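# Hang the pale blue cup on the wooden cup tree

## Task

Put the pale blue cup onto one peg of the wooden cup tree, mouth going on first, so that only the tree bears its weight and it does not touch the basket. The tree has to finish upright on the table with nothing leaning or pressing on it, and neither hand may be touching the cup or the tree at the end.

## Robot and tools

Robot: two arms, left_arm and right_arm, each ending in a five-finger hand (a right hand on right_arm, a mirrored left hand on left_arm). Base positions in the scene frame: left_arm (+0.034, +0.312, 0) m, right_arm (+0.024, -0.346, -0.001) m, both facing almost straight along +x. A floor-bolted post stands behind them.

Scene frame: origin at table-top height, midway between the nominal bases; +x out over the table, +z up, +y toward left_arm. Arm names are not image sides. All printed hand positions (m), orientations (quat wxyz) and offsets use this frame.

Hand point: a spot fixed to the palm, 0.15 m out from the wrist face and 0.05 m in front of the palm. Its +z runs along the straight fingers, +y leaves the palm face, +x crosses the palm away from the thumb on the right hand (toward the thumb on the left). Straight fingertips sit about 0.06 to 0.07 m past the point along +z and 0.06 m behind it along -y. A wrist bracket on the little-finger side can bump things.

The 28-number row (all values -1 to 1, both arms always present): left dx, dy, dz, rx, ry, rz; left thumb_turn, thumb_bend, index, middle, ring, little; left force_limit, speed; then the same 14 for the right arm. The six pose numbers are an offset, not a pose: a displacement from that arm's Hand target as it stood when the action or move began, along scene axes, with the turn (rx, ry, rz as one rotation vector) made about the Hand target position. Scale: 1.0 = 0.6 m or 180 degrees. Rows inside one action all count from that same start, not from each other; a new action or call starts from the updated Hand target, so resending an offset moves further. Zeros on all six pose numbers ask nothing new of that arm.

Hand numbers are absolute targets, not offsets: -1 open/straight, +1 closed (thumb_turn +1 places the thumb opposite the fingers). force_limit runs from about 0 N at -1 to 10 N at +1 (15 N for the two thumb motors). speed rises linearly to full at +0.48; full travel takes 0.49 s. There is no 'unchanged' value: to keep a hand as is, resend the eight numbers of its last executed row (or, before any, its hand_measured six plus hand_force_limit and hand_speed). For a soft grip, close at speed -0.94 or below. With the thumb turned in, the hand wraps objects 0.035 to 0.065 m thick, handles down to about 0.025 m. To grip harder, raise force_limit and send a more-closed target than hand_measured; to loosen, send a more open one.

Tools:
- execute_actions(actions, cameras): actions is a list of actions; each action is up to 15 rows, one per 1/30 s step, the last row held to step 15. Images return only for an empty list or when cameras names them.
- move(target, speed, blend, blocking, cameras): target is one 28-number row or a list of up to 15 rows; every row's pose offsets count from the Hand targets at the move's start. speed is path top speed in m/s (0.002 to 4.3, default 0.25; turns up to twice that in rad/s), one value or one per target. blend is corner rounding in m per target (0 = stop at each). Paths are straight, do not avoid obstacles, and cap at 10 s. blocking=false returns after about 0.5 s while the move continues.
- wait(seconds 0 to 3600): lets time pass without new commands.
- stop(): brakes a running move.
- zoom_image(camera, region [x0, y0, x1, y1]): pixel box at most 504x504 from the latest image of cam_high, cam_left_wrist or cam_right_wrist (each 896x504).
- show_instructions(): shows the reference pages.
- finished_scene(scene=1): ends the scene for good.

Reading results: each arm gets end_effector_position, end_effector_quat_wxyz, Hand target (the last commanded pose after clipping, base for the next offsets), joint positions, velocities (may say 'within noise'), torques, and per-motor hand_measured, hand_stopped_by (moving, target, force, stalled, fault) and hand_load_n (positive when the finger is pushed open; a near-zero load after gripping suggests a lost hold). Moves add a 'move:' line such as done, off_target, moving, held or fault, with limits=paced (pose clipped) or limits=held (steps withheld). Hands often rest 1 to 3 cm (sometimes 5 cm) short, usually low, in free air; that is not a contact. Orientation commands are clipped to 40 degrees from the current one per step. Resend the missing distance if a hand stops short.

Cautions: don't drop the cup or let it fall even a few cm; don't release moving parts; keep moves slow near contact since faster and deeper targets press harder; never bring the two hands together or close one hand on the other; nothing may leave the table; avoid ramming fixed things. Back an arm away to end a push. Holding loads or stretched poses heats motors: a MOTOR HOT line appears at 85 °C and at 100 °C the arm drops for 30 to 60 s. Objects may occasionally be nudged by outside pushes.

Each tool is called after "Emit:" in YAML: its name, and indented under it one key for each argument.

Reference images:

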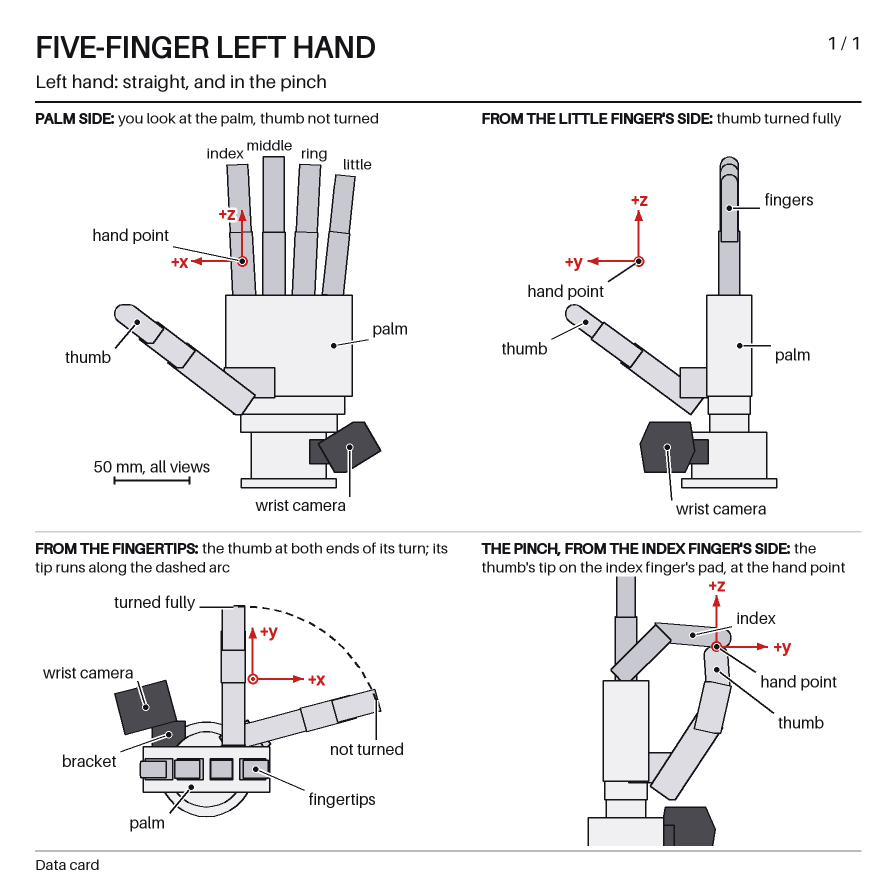

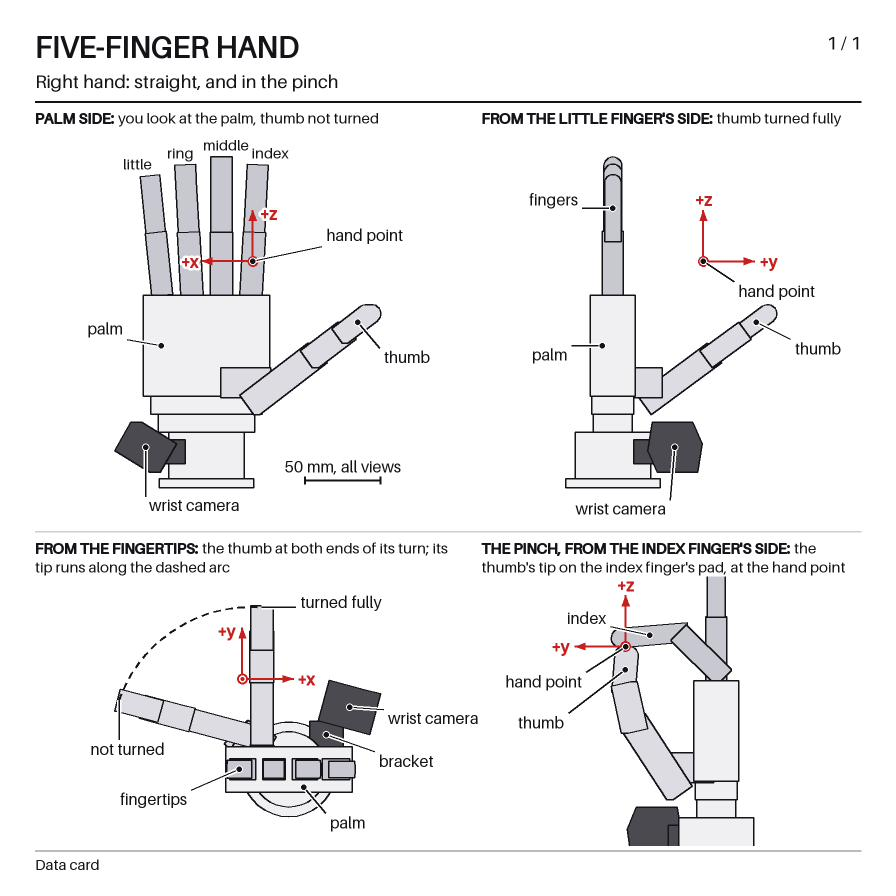

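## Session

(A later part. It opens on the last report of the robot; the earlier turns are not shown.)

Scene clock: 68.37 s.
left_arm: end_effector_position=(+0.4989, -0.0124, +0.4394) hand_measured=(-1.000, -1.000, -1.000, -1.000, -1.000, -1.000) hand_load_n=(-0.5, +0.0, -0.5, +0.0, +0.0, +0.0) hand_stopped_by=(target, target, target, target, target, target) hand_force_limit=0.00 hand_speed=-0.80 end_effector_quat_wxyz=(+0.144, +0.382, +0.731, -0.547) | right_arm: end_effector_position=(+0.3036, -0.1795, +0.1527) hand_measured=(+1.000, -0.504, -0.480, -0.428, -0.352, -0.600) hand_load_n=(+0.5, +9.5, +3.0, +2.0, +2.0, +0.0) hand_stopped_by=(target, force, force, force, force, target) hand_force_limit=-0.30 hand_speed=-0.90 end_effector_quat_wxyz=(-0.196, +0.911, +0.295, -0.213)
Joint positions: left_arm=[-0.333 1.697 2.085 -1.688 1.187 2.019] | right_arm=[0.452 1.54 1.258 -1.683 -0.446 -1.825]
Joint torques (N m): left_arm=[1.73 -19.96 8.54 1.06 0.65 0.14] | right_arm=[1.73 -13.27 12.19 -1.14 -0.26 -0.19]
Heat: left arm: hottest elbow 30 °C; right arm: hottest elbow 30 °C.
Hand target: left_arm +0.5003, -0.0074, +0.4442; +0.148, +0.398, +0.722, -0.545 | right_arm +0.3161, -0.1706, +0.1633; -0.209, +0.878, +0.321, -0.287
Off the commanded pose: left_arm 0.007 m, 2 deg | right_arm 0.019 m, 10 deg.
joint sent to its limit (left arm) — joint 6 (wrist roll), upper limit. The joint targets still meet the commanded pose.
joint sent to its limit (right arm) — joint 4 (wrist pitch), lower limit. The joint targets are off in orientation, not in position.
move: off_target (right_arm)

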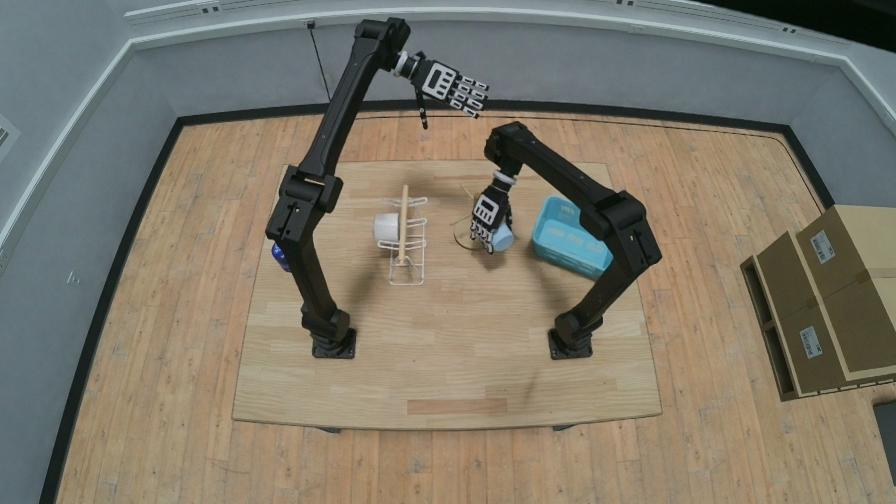

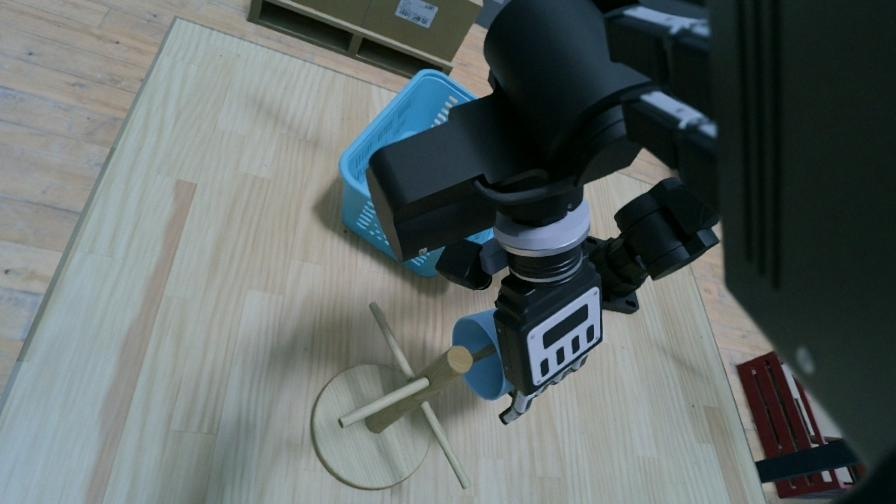

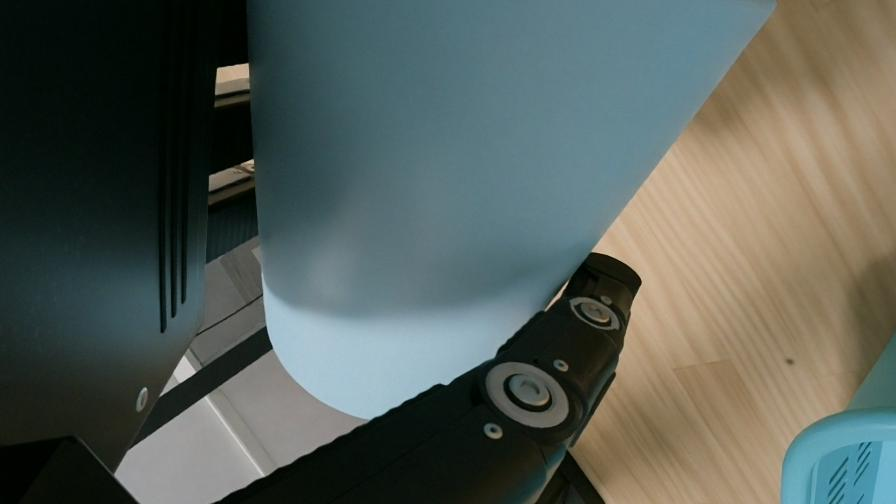

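Emit:
move:
  target: [0,0,0,0,0,0,-1,-1,-1,-1,-1,-1,0,-0.8,0.025,0.017,-0.02,0,0,0,1,-0.5,0.01,0.01,0.0,-0.6,-0.3,-0.9]
  speed: 0.04
  cameras: ["all"]

Emit:
zoom_image:
  camera: "cam_left_wrist"
  region: [400, 220, 660, 420]

Emit:
zoom_image:
  camera: "cam_high"
  region: [440, 180, 560, 290]

Scene clock: 72.33 s.
left_arm: end_effector_position=(+0.4989, -0.0124, +0.4394) hand_measured=(-1.000, -1.000, -1.000, -1.000, -1.000, -1.000) hand_load_n=(+0.0, +0.0, +0.0, +0.0, +0.0, +0.0) hand_stopped_by=(target, target, target, target, target, target) hand_force_limit=0.00 hand_speed=-0.80 end_effector_quat_wxyz=(+0.144, +0.382, +0.731, -0.547) | right_arm: end_effector_position=(+0.3189, -0.1708, +0.1415) hand_measured=(+1.000, -0.504, -0.480, -0.428, -0.352, -0.600) hand_load_n=(+0.5, +9.5, +3.5, +1.5, +1.5, -0.5) hand_stopped_by=(target, force, force, force, force, target) hand_force_limit=-0.30 hand_speed=-0.90 end_effector_quat_wxyz=(-0.195, +0.907, +0.298, -0.224)
Joint positions: left_arm=[-0.333 1.697 2.085 -1.688 1.187 2.019] | right_arm=[0.455 1.609 1.301 -1.683 -0.446 -1.838]
Joint torques (N m): left_arm=[2.08 -19.9 8.65 1.01 0.7 0.15] | right_arm=[1.73 -14.04 12.1 -1.17 -0.48 -0.16]
Heat: left arm: hottest elbow 30 °C; right arm: hottest elbow 30 °C.
Hand target: left_arm +0.5003, -0.0074, +0.4442; +0.148, +0.398, +0.722, -0.545 | right_arm +0.3311, -0.1605, +0.1512; -0.209, +0.878, +0.321, -0.287
Off the commanded pose: left_arm 0.007 m, 2 deg | right_arm 0.019 m, 9 deg.
joint sent to its limit (left arm) — joint 6 (wrist roll), upper limit. The joint targets still meet the commanded pose.
joint sent to its limit (right arm) — joint 4 (wrist pitch), lower limit. The joint targets are off in orientation, not in position.
move: off_target (right_arm)

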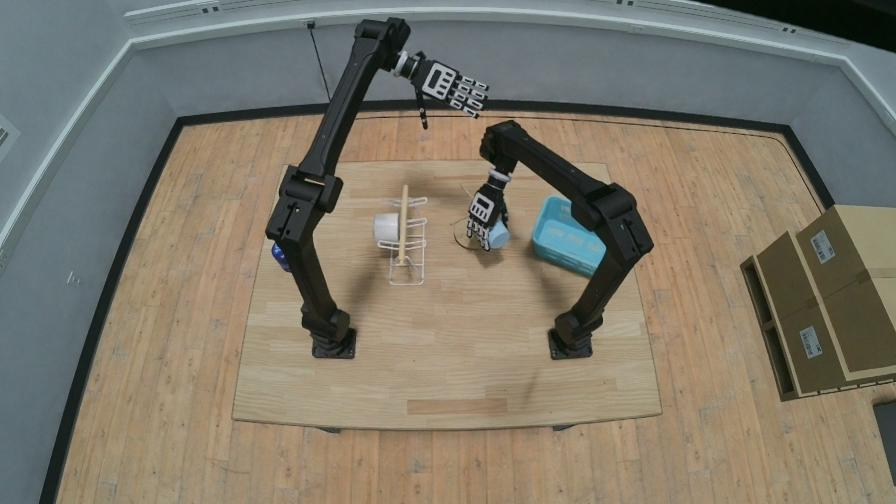

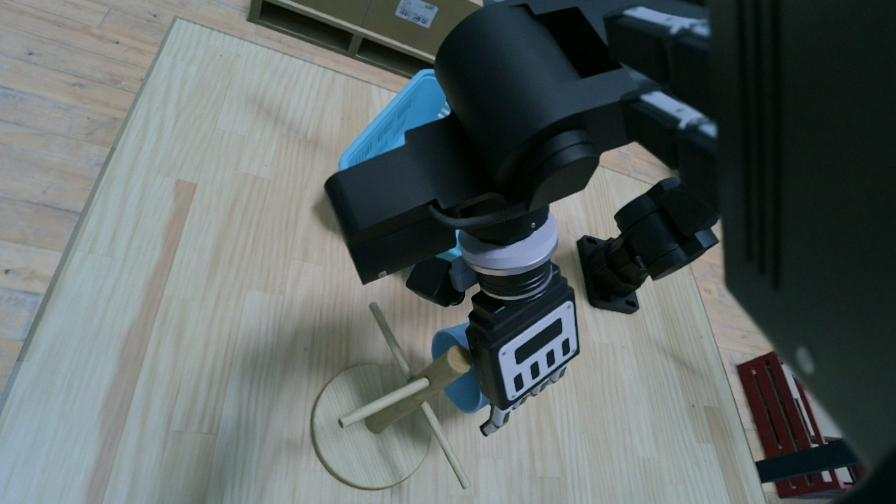

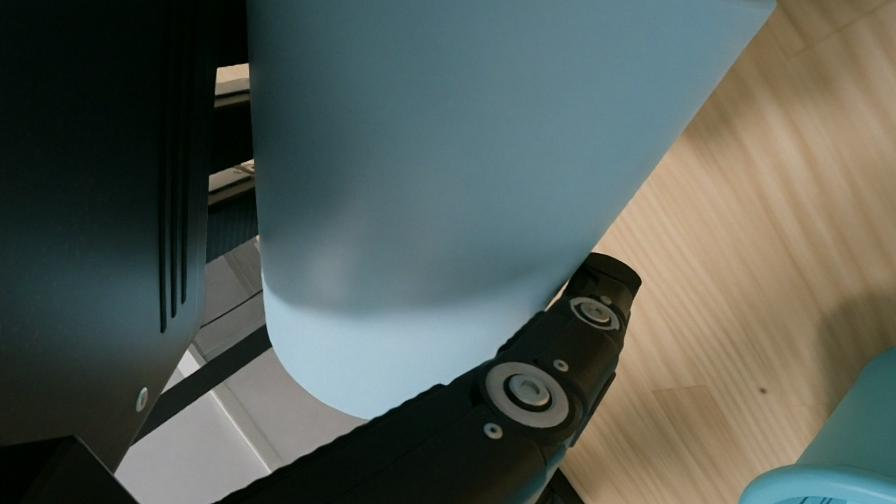

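Scaled by 1.938 from the camera's image (finer frame: 1280x720).

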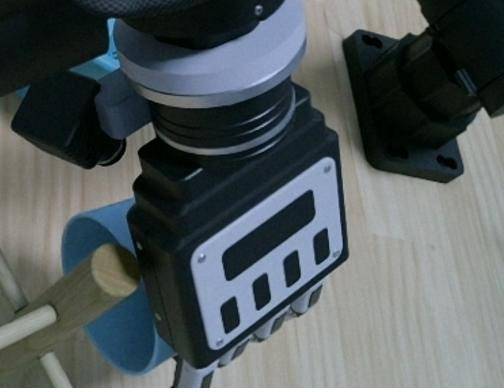

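Scaled by 4.200 from the camera's image (finer frame: 1280x720).

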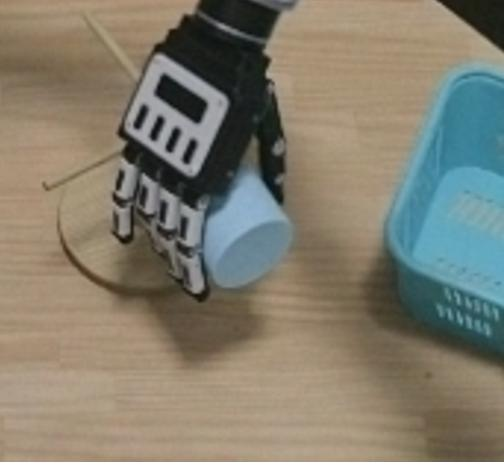

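Emit:
move:
  target: [0,0,0,0,0,0,-1,-1,-1,-1,-1,-1,0,-0.8,0,0,-0.033,0,0,0,1,-0.5,0.01,0.01,0.0,-0.6,-0.3,-0.9]
  speed: 0.03
  cameras: ["all"]

Emit:
zoom_image:
  camera: "cam_left_wrist"
  region: [300, 220, 660, 500]

Emit:
zoom_image:
  camera: "cam_high"
  region: [440, 180, 560, 290]

Scene clock: 75.90 s.
left_arm: end_effector_position=(+0.4989, -0.0124, +0.4394) hand_measured=(-1.000, -1.000, -1.000, -1.000, -1.000, -1.000) hand_load_n=(+0.0, +0.0, -0.5, +0.0, +0.0, -0.5) hand_stopped_by=(target, target, target, target, target, target) hand_force_limit=0.00 hand_speed=-0.80 end_effector_quat_wxyz=(+0.144, +0.382, +0.731, -0.547) | right_arm: end_effector_position=(+0.3199, -0.1692, +0.1328) hand_measured=(+1.000, -0.504, -0.480, -0.428, -0.352, -0.600) hand_load_n=(+1.5, +9.5, +3.0, +1.5, +0.5, +0.0) hand_stopped_by=(target, force, force, force, force, target) hand_force_limit=-0.30 hand_speed=-0.90 end_effector_quat_wxyz=(-0.200, +0.900, +0.306, -0.238)
Joint positions: left_arm=[-0.333 1.697 2.085 -1.688 1.187 2.019] | right_arm=[0.455 1.641 1.306 -1.693 -0.453 -1.869]
Joint torques (N m): left_arm=[2.08 -19.96 8.49 0.84 0.68 0.14] | right_arm=[1.61 -12.51 10.99 -0.8 -0.38 -0.15]
Heat: left arm: hottest elbow 30 °C; right arm: hottest elbow 30 °C.
Hand target: left_arm +0.5003, -0.0074, +0.4442; +0.148, +0.398, +0.722, -0.545 | right_arm +0.3312, -0.1605, +0.1314; -0.209, +0.878, +0.321, -0.287
Off the commanded pose: left_arm 0.007 m, 2 deg | right_arm 0.014 m, 6 deg.
joint sent to its limit (left arm) — joint 6 (wrist roll), upper limit. The joint targets still meet the commanded pose.
joint sent to its limit (right arm) — joint 4 (wrist pitch), lower limit. The joint targets are off in orientation, not in position.
move: off_target (right_arm)

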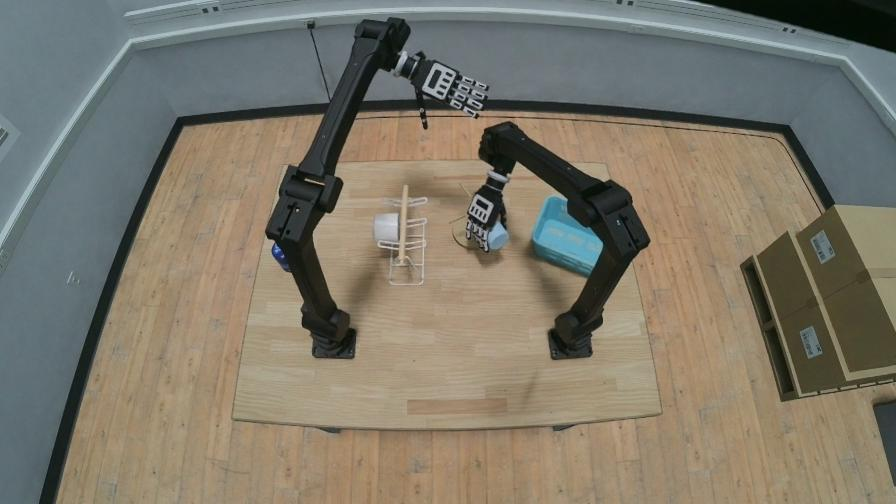

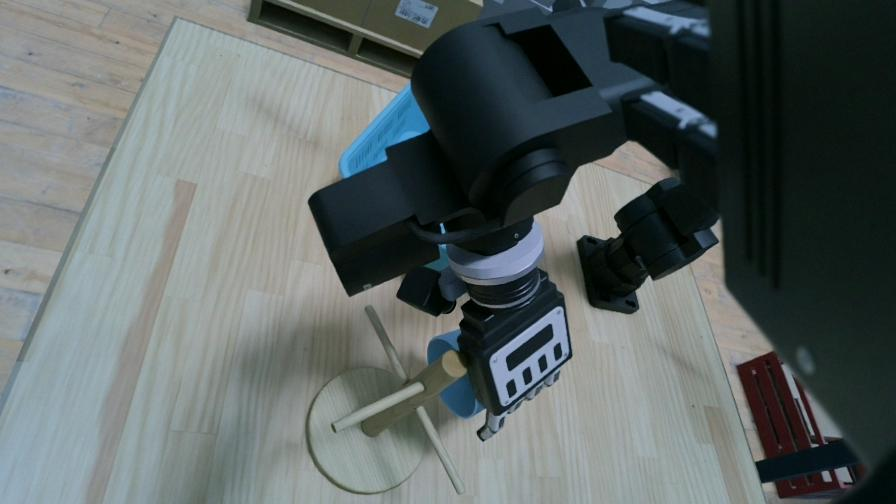

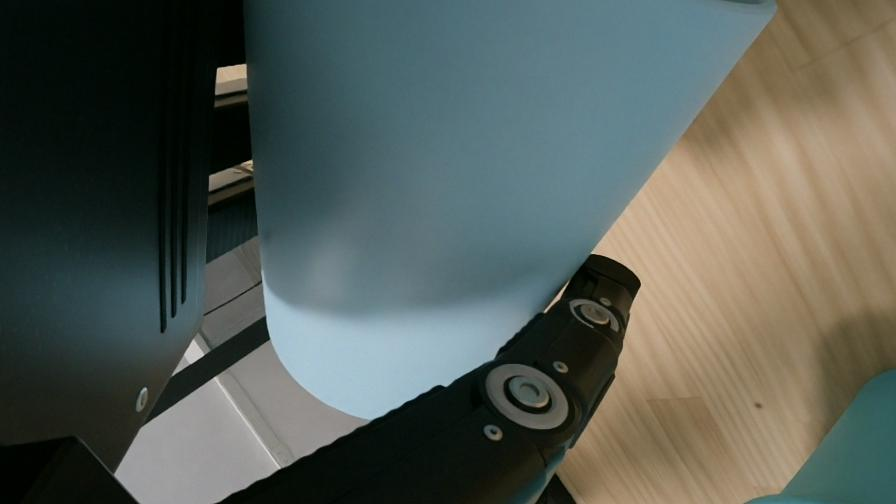

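Scaled by 1.400 from the camera's image (finer frame: 1280x720).

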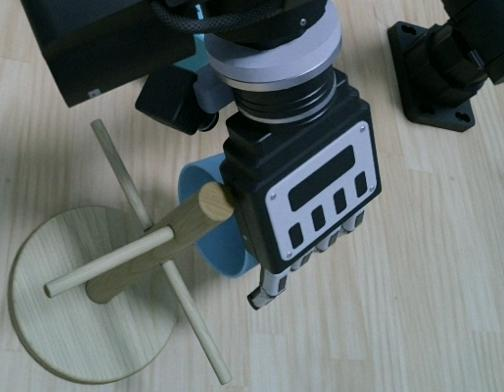

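Scaled by 4.200 from the camera's image (finer frame: 1280x720).

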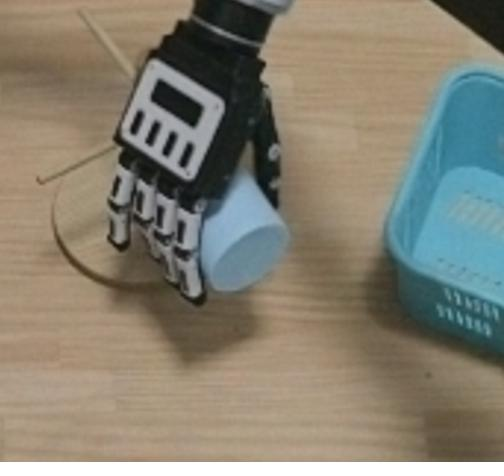

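Emit:
zoom_image:
  camera: "cam_left_wrist"
  region: [400, 300, 540, 440]

Scaled by 3.600 from the camera's image (finer frame: 1280x720).

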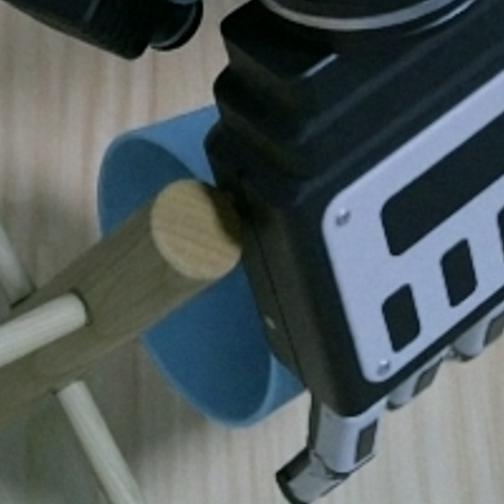

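Emit:
move:
  target:
    - [0,0,0,0,0,0,-1,-1,-1,-1,-1,-1,0,-0.8,-0.013,-0.009,0.0,0,0,0,1,-0.5,0.01,0.01,0.0,-0.6,-0.3,-0.9]
    - [0,0,0,0,0,0,-1,-1,-1,-1,-1,-1,0,-0.8,-0.013,-0.009,-0.02,0,0,0,1,-0.5,0.01,0.01,0.0,-0.6,-0.3,-0.9]
  speed: 0.03
  cameras: ["all"]

Emit:
zoom_image:
  camera: "cam_left_wrist"
  region: [300, 220, 660, 500]

Emit:
zoom_image:
  camera: "cam_left_wrist"
  region: [400, 300, 540, 440]

Scene clock: 80.57 s.
left_arm: end_effector_position=(+0.4989, -0.0124, +0.4394) hand_measured=(-1.000, -1.000, -1.000, -1.000, -1.000, -1.000) hand_load_n=(+0.0, +0.0, +0.0, +0.0, +0.0, +0.0) hand_stopped_by=(target, target, target, target, target, target) hand_force_limit=0.00 hand_speed=-0.80 end_effector_quat_wxyz=(+0.144, +0.382, +0.731, -0.547) | right_arm: end_effector_position=(+0.3206, -0.1683, +0.1309) hand_measured=(+1.000, -0.504, -0.480, -0.428, -0.352, -0.600) hand_load_n=(+2.5, +10.0, +3.5, +1.0, +0.0, +0.0) hand_stopped_by=(target, force, force, force, force, target) hand_force_limit=-0.30 hand_speed=-0.90 end_effector_quat_wxyz=(-0.204, +0.895, +0.316, -0.238)
Joint positions: left_arm=[-0.333 1.697 2.085 -1.688 1.187 2.019] | right_arm=[0.455 1.645 1.306 -1.694 -0.457 -1.893]
Joint torques (N m): left_arm=[2.32 -19.55 8.72 0.96 0.66 0.13] | right_arm=[1.2 -11.87 8.51 -0.8 -0.31 -0.13]
Heat: left arm: hottest elbow 30 °C; right arm: hottest elbow 30 °C.
Hand target: left_arm +0.5003, -0.0074, +0.4442; +0.148, +0.398, +0.722, -0.545 | right_arm +0.3234, -0.1660, +0.1195; -0.209, +0.878, +0.321, -0.287
Off the commanded pose: left_arm 0.007 m, 2 deg | right_arm 0.012 m, 6 deg.
joint read past its limit (right arm) — joint 4 (wrist pitch), lower limit.
joint sent to its limit (left arm) — joint 6 (wrist roll), upper limit. The joint targets still meet the commanded pose.
joint sent to its limit (right arm) — joint 4 (wrist pitch), lower limit. The joint targets are off in orientation, not in position.
move: off_target (right_arm)

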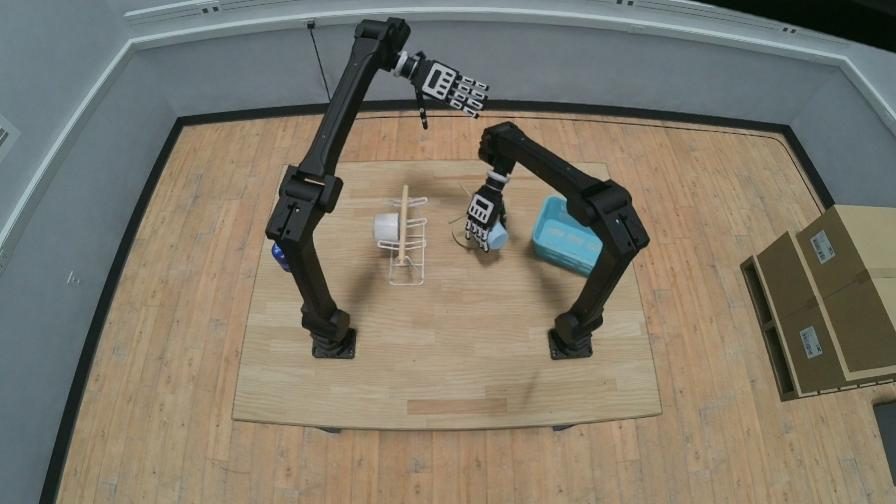

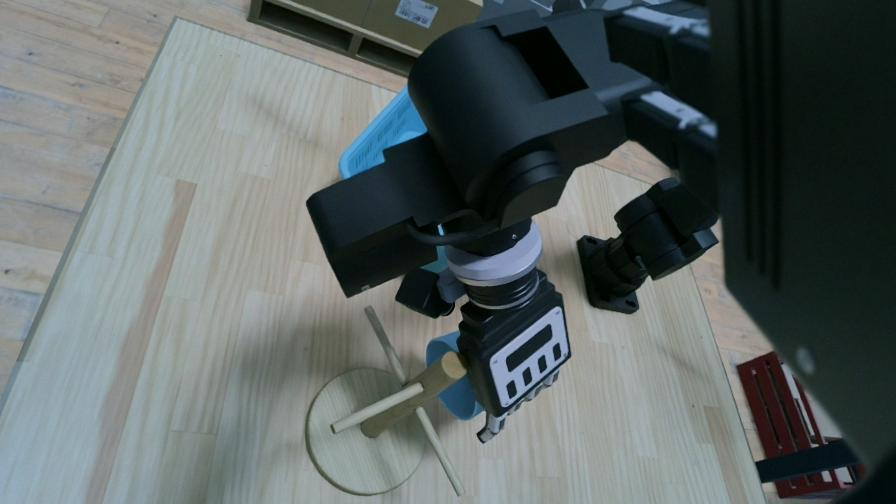

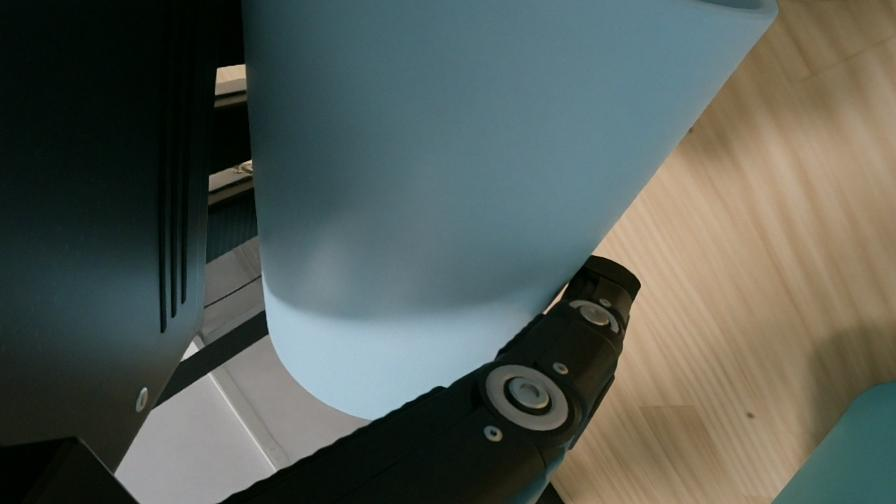

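Scaled by 1.400 from the camera's image (finer frame: 1280x720).

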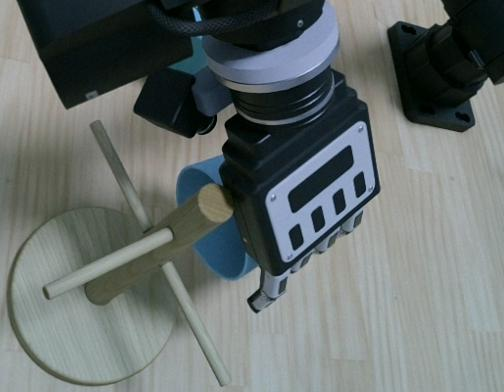

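Scaled by 3.600 from the camera's image (finer frame: 1280x720).

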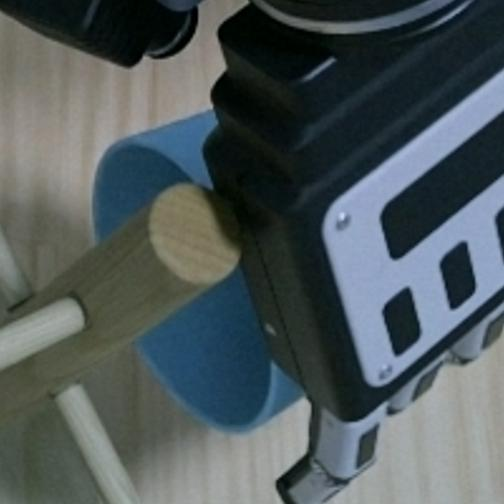

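Emit:
move:
  target: [0,0,0,0,0,0,-1,-1,-1,-1,-1,-1,0,-0.8,0.003,0.002,0.025,0,0,0,1,-0.5,0.01,0.01,0.0,-0.6,-0.3,-0.9]
  speed: 0.03
  cameras: ["cam_left_wrist"]

Emit:
zoom_image:
  camera: "cam_left_wrist"
  region: [400, 300, 540, 440]

Scene clock: 83.07 s.
left_arm: end_effector_position=(+0.4989, -0.0124, +0.4394) hand_measured=(-1.000, -1.000, -1.000, -1.000, -1.000, -1.000) hand_load_n=(+0.0, +0.5, +0.0, +0.0, -0.5, +0.0) hand_stopped_by=(target, target, target, target, target, target) hand_force_limit=0.00 hand_speed=-0.80 end_effector_quat_wxyz=(+0.144, +0.382, +0.731, -0.547) | right_arm: end_effector_position=(+0.3207, -0.1682, +0.1313) hand_measured=(+1.000, -0.504, -0.480, -0.428, -0.352, -0.600) hand_load_n=(+2.5, +9.5, +3.5, +1.0, +0.5, +0.0) hand_stopped_by=(target, force, force, force, force, target) hand_force_limit=-0.30 hand_speed=-0.90 end_effector_quat_wxyz=(-0.204, +0.895, +0.316, -0.237)
Joint positions: left_arm=[-0.333 1.697 2.085 -1.688 1.187 2.019] | right_arm=[0.455 1.644 1.306 -1.694 -0.457 -1.894]
Joint torques (N m): left_arm=[2.02 -20.25 8.66 1.13 0.66 0.12] | right_arm=[1.49 -14.92 9.35 -0.75 -0.16 0.1]
Heat: left arm: hottest elbow 30 °C; right arm: hottest elbow 30 °C.
Hand target: left_arm +0.5003, -0.0074, +0.4442; +0.148, +0.398, +0.722, -0.545 | right_arm +0.3252, -0.1647, +0.1344; -0.209, +0.878, +0.321, -0.287
Off the commanded pose: left_arm 0.007 m, 2 deg | right_arm 0.007 m, 6 deg.
joint read past its limit (right arm) — joint 4 (wrist pitch), lower limit.
joint sent to its limit (left arm) — joint 6 (wrist roll), upper limit. The joint targets still meet the commanded pose.
joint sent to its limit (right arm) — joint 4 (wrist pitch), lower limit. The joint targets are off in orientation, not in position.
move: off_target (right_arm)

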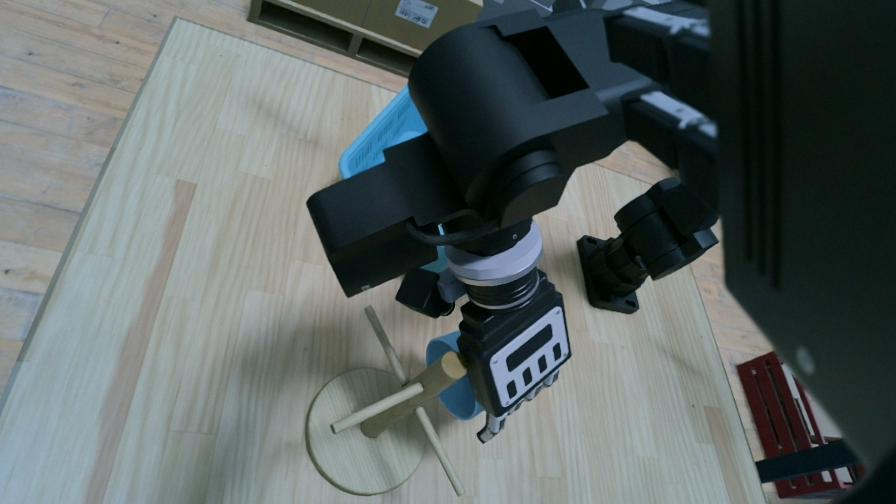

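Scaled by 3.600 from the camera's image (finer frame: 1280x720).

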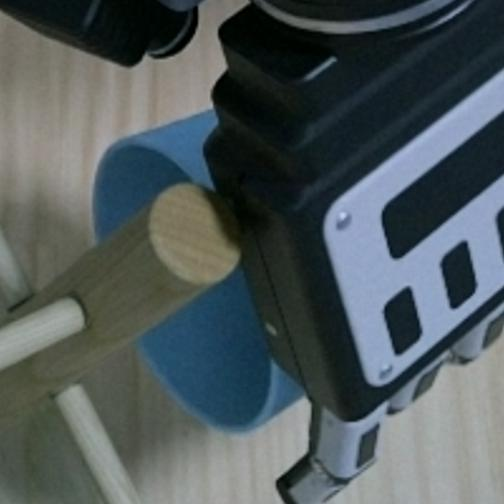

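Emit:
move:
  target: [0,0,0,0,0,0,-1,-1,-1,-1,-1,-1,0,-0.8,-0.025,-0.017,0.01,0,0,0,1,-0.5,0.01,0.01,0.0,-0.6,-0.3,-0.9]
  speed: 0.03
  cameras: ["cam_left_wrist","cam_high"]

Emit:
zoom_image:
  camera: "cam_left_wrist"
  region: [400, 300, 540, 440]

Scene clock: 85.87 s.
left_arm: end_effector_position=(+0.4989, -0.0124, +0.4394) hand_measured=(-1.000, -1.000, -1.000, -1.000, -1.000, -1.000) hand_load_n=(+0.0, +0.0, +0.0, +0.0, +0.0, +0.0) hand_stopped_by=(target, target, target, target, target, target) hand_force_limit=0.00 hand_speed=-0.80 end_effector_quat_wxyz=(+0.144, +0.382, +0.731, -0.547) | right_arm: end_effector_position=(+0.3097, -0.1752, +0.1337) hand_measured=(+1.000, -0.504, -0.480, -0.428, -0.352, -0.600) hand_load_n=(+2.0, +9.5, +3.5, +1.0, +0.5, +0.0) hand_stopped_by=(target, force, force, force, force, target) hand_force_limit=-0.30 hand_speed=-0.90 end_effector_quat_wxyz=(-0.201, +0.896, +0.317, -0.238)
Joint positions: left_arm=[-0.333 1.697 2.085 -1.688 1.187 2.019] | right_arm=[0.455 1.611 1.272 -1.694 -0.45 -1.894]
Joint torques (N m): left_arm=[1.85 -19.9 8.62 1.17 0.7 0.13] | right_arm=[1.14 -15.85 8.17 -0.76 -0.25 0.11]
Heat: left arm: hottest elbow 30 °C; right arm: hottest elbow 30 °C.
Hand target: left_arm +0.5003, -0.0074, +0.4442; +0.148, +0.398, +0.722, -0.545 | right_arm +0.3101, -0.1750, +0.1404; -0.209, +0.878, +0.321, -0.287
Off the commanded pose: left_arm 0.007 m, 2 deg | right_arm 0.007 m, 6 deg.
joint read past its limit (right arm) — joint 4 (wrist pitch), lower limit.
joint sent to its limit (left arm) — joint 6 (wrist roll), upper limit. The joint targets still meet the commanded pose.
joint sent to its limit (right arm) — joint 4 (wrist pitch), lower limit. The joint targets are off in orientation, not in position.
move: off_target (right_arm)
Images, in order (width x height): cam_high 896x504, cam_left_wrist 896x504.

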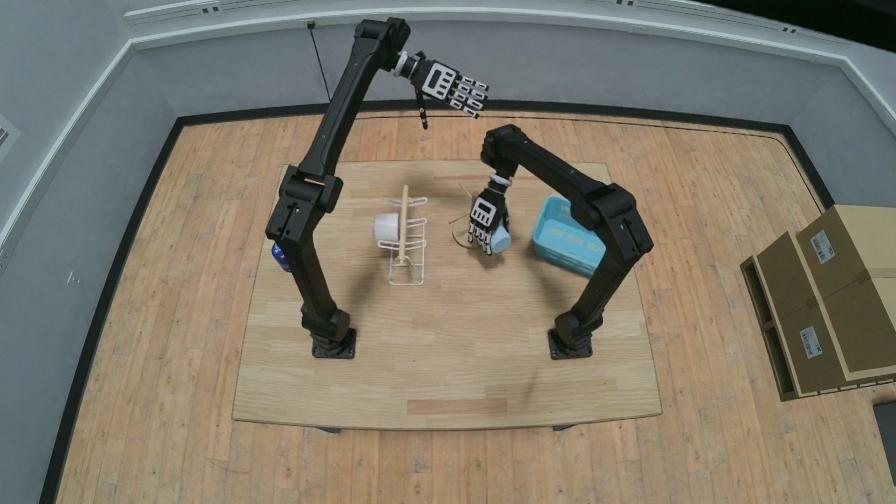

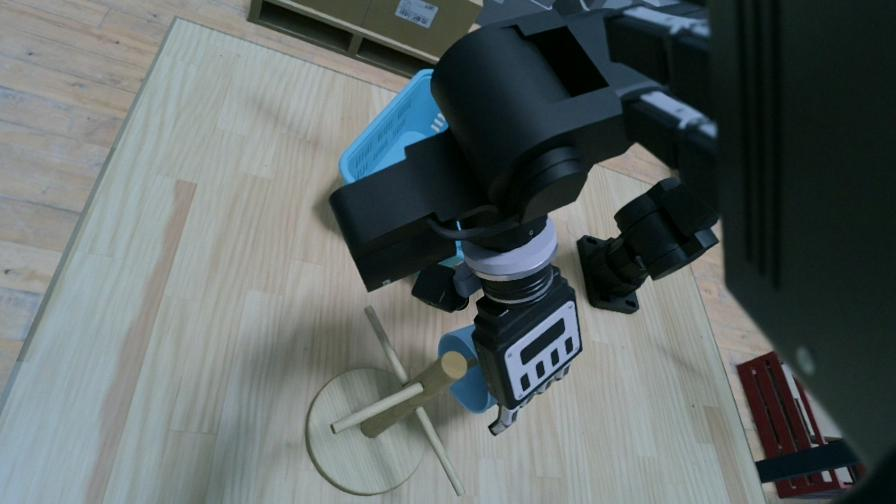

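Scaled by 3.600 from the camera's image (finer frame: 1280x720).

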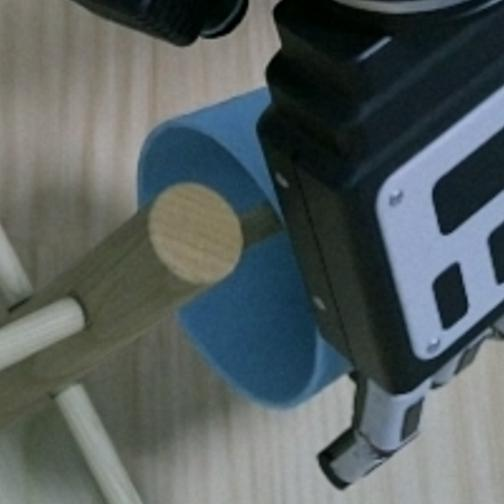

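Emit:
move:
  target: [0,0,0,0,0,0,-1,-1,-1,-1,-1,-1,0,-0.8,-0.108,-0.073,0.0,0,0,0,1,-0.5,0.01,0.01,0.0,-0.6,-0.3,-0.9]
  speed: 0.06
  cameras: ["cam_left_wrist"]

Scene clock: 88.77 s.
left_arm: end_effector_position=(+0.4989, -0.0124, +0.4394) hand_measured=(-1.000, -1.000, -1.000, -1.000, -1.000, -1.000) hand_load_n=(+0.0, +0.0, +0.0, +0.0, +0.0, +0.0) hand_stopped_by=(target, target, target, target, target, target) hand_force_limit=0.00 hand_speed=-0.80 end_effector_quat_wxyz=(+0.144, +0.382, +0.731, -0.547) | right_arm: end_effector_position=(+0.2427, -0.2173, +0.1368) hand_measured=(+1.000, -0.504, -0.480, -0.428, -0.352, -0.600) hand_load_n=(+1.5, +9.0, +3.5, +1.5, +1.0, -0.5) hand_stopped_by=(target, force, force, force, force, target) hand_force_limit=-0.30 hand_speed=-0.90 end_effector_quat_wxyz=(-0.193, +0.897, +0.310, -0.248)
Joint positions: left_arm=[-0.333 1.697 2.085 -1.688 1.187 2.019] | right_arm=[0.439 1.428 1.065 -1.694 -0.432 -1.894]
Joint torques (N m): left_arm=[2.02 -19.72 8.59 0.81 0.65 0.14] | right_arm=[0.5 -12.51 7.92 -0.8 -0.23 -0.15]
Heat: left arm: hottest elbow 30 °C; right arm: hottest elbow 30 °C.
Hand target: left_arm +0.5003, -0.0074, +0.4442; +0.148, +0.398, +0.722, -0.545 | right_arm +0.2453, -0.2188, +0.1404; -0.209, +0.878, +0.321, -0.287
Off the commanded pose: left_arm 0.007 m, 2 deg | right_arm 0.005 m, 5 deg.
joint read past its limit (right arm) — joint 4 (wrist pitch), lower limit.
joint sent to its limit (left arm) — joint 6 (wrist roll), upper limit. The joint targets still meet the commanded pose.
joint sent to its limit (right arm) — joint 4 (wrist pitch), lower limit. The joint targets are off in orientation, not in position.
move: off_target (right_arm)

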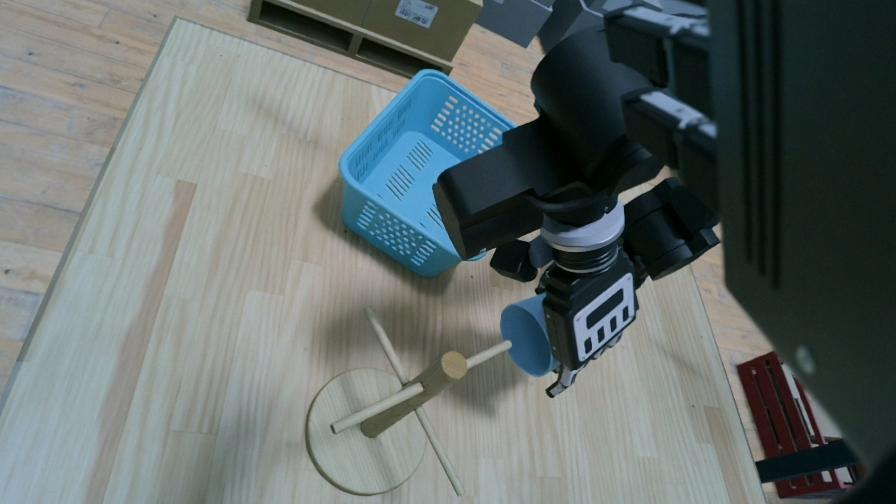

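Emit:
move:
  target:
    - [0,0,0,0,0,0,-1,-1,-1,-1,-1,-1,0,-0.8,-0.04,-0.027,0.0,0,0,0,1,-0.5,0.01,0.01,0.0,-0.6,-0.3,-0.9]
    - [0,0,0,0,0,0,-1,-1,-1,-1,-1,-1,0,-0.8,-0.04,-0.027,0.0,-0.118,-0.173,0.082,1,-0.5,0.01,0.01,0.0,-0.6,-0.3,-0.9]
  speed: 0.08
  cameras: ["all"]

Emit:
zoom_image:
  camera: "cam_left_wrist"
  region: [430, 220, 680, 420]

Emit:
zoom_image:
  camera: "cam_high"
  region: [440, 180, 560, 290]

Scene clock: 94.60 s.
left_arm: end_effector_position=(+0.4989, -0.0124, +0.4394) hand_measured=(-1.000, -1.000, -1.000, -1.000, -1.000, -1.000) hand_load_n=(+0.0, +0.0, +0.0, +0.0, +0.0, +0.0) hand_stopped_by=(target, target, target, target, target, target) hand_force_limit=0.00 hand_speed=-0.80 end_effector_quat_wxyz=(+0.144, +0.382, +0.731, -0.547) | right_arm: end_effector_position=(+0.2216, -0.2377, +0.1382) hand_measured=(+1.000, -0.504, -0.480, -0.428, -0.352, -0.600) hand_load_n=(+1.5, +9.5, +3.0, +1.5, +1.0, +0.0) hand_stopped_by=(target, force, force, force, force, target) hand_force_limit=-0.30 hand_speed=-0.90 end_effector_quat_wxyz=(+0.088, +0.894, +0.419, -0.131)
Joint positions: left_arm=[-0.333 1.697 2.085 -1.688 1.187 2.019] | right_arm=[0.82 1.236 0.893 -1.539 0.061 -1.608]
Joint torques (N m): left_arm=[1.32 -19.9 8.53 1.05 0.64 0.08] | right_arm=[1.55 -9.7 8.44 -0.27 0.18 0.16]
Heat: left arm: hottest elbow 29 °C; right arm: hottest elbow 29 °C.
Hand target: left_arm +0.5003, -0.0074, +0.4442; +0.148, +0.398, +0.722, -0.545 | right_arm +0.2214, -0.2349, +0.1404; +0.085, +0.898, +0.416, -0.120
Off the commanded pose: left_arm 0.007 m, 2 deg | right_arm 0.004 m, 1 deg.
joint sent to its limit (left arm) — joint 6 (wrist roll), upper limit. The joint targets still meet the commanded pose.
move: done

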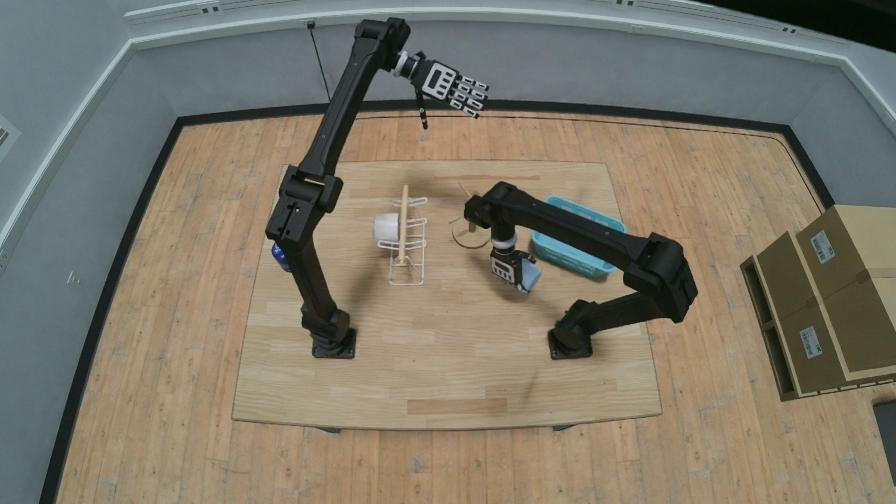

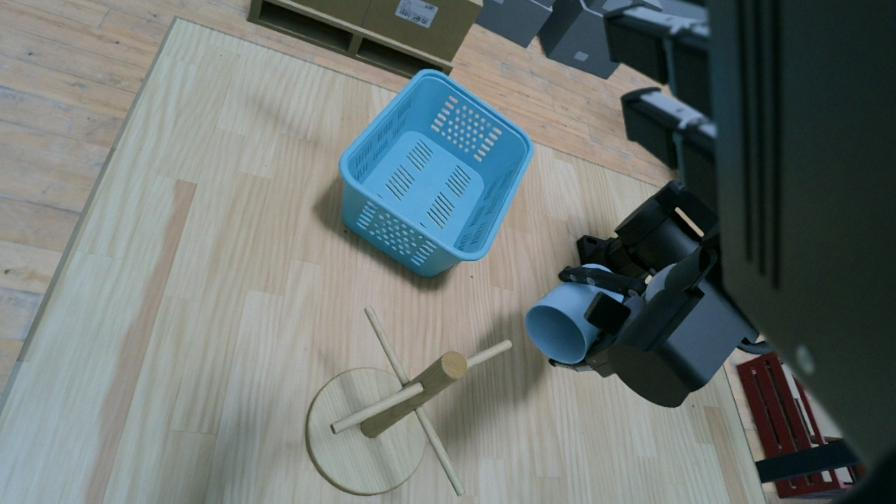

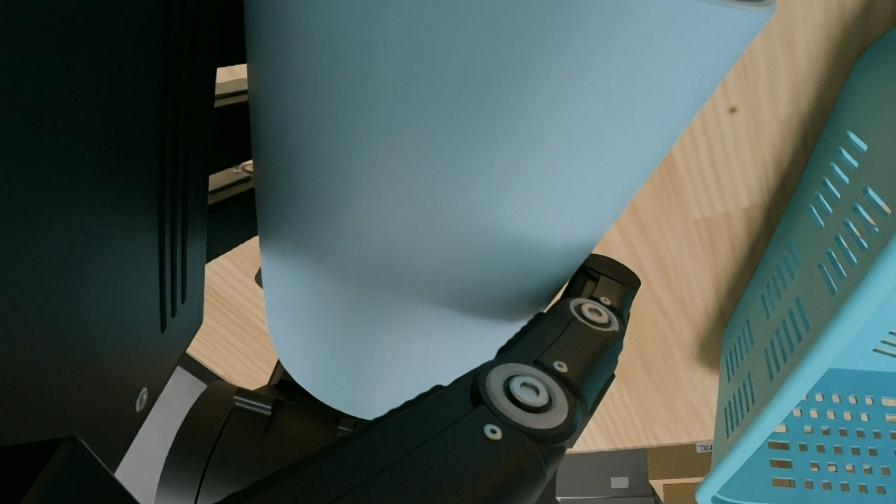

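Scaled by 2.016 from the camera's image (finer frame: 1280x720).

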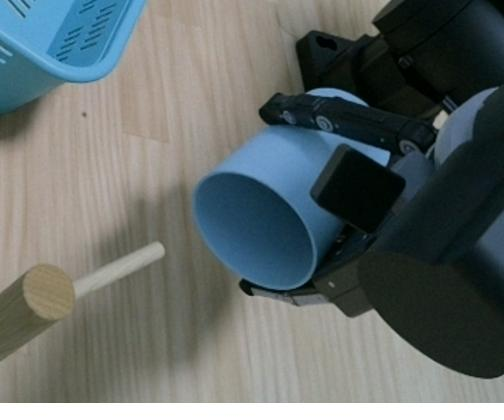

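Scaled by 4.200 from the camera's image (finer frame: 1280x720).

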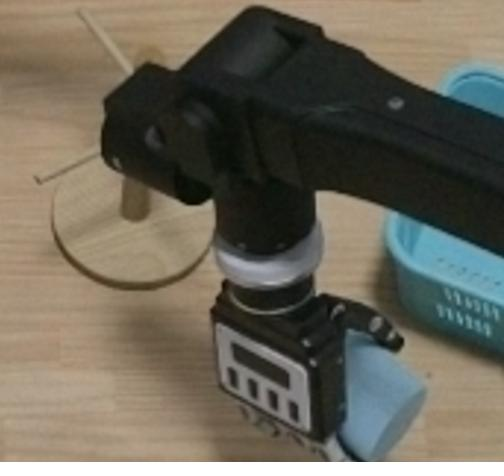

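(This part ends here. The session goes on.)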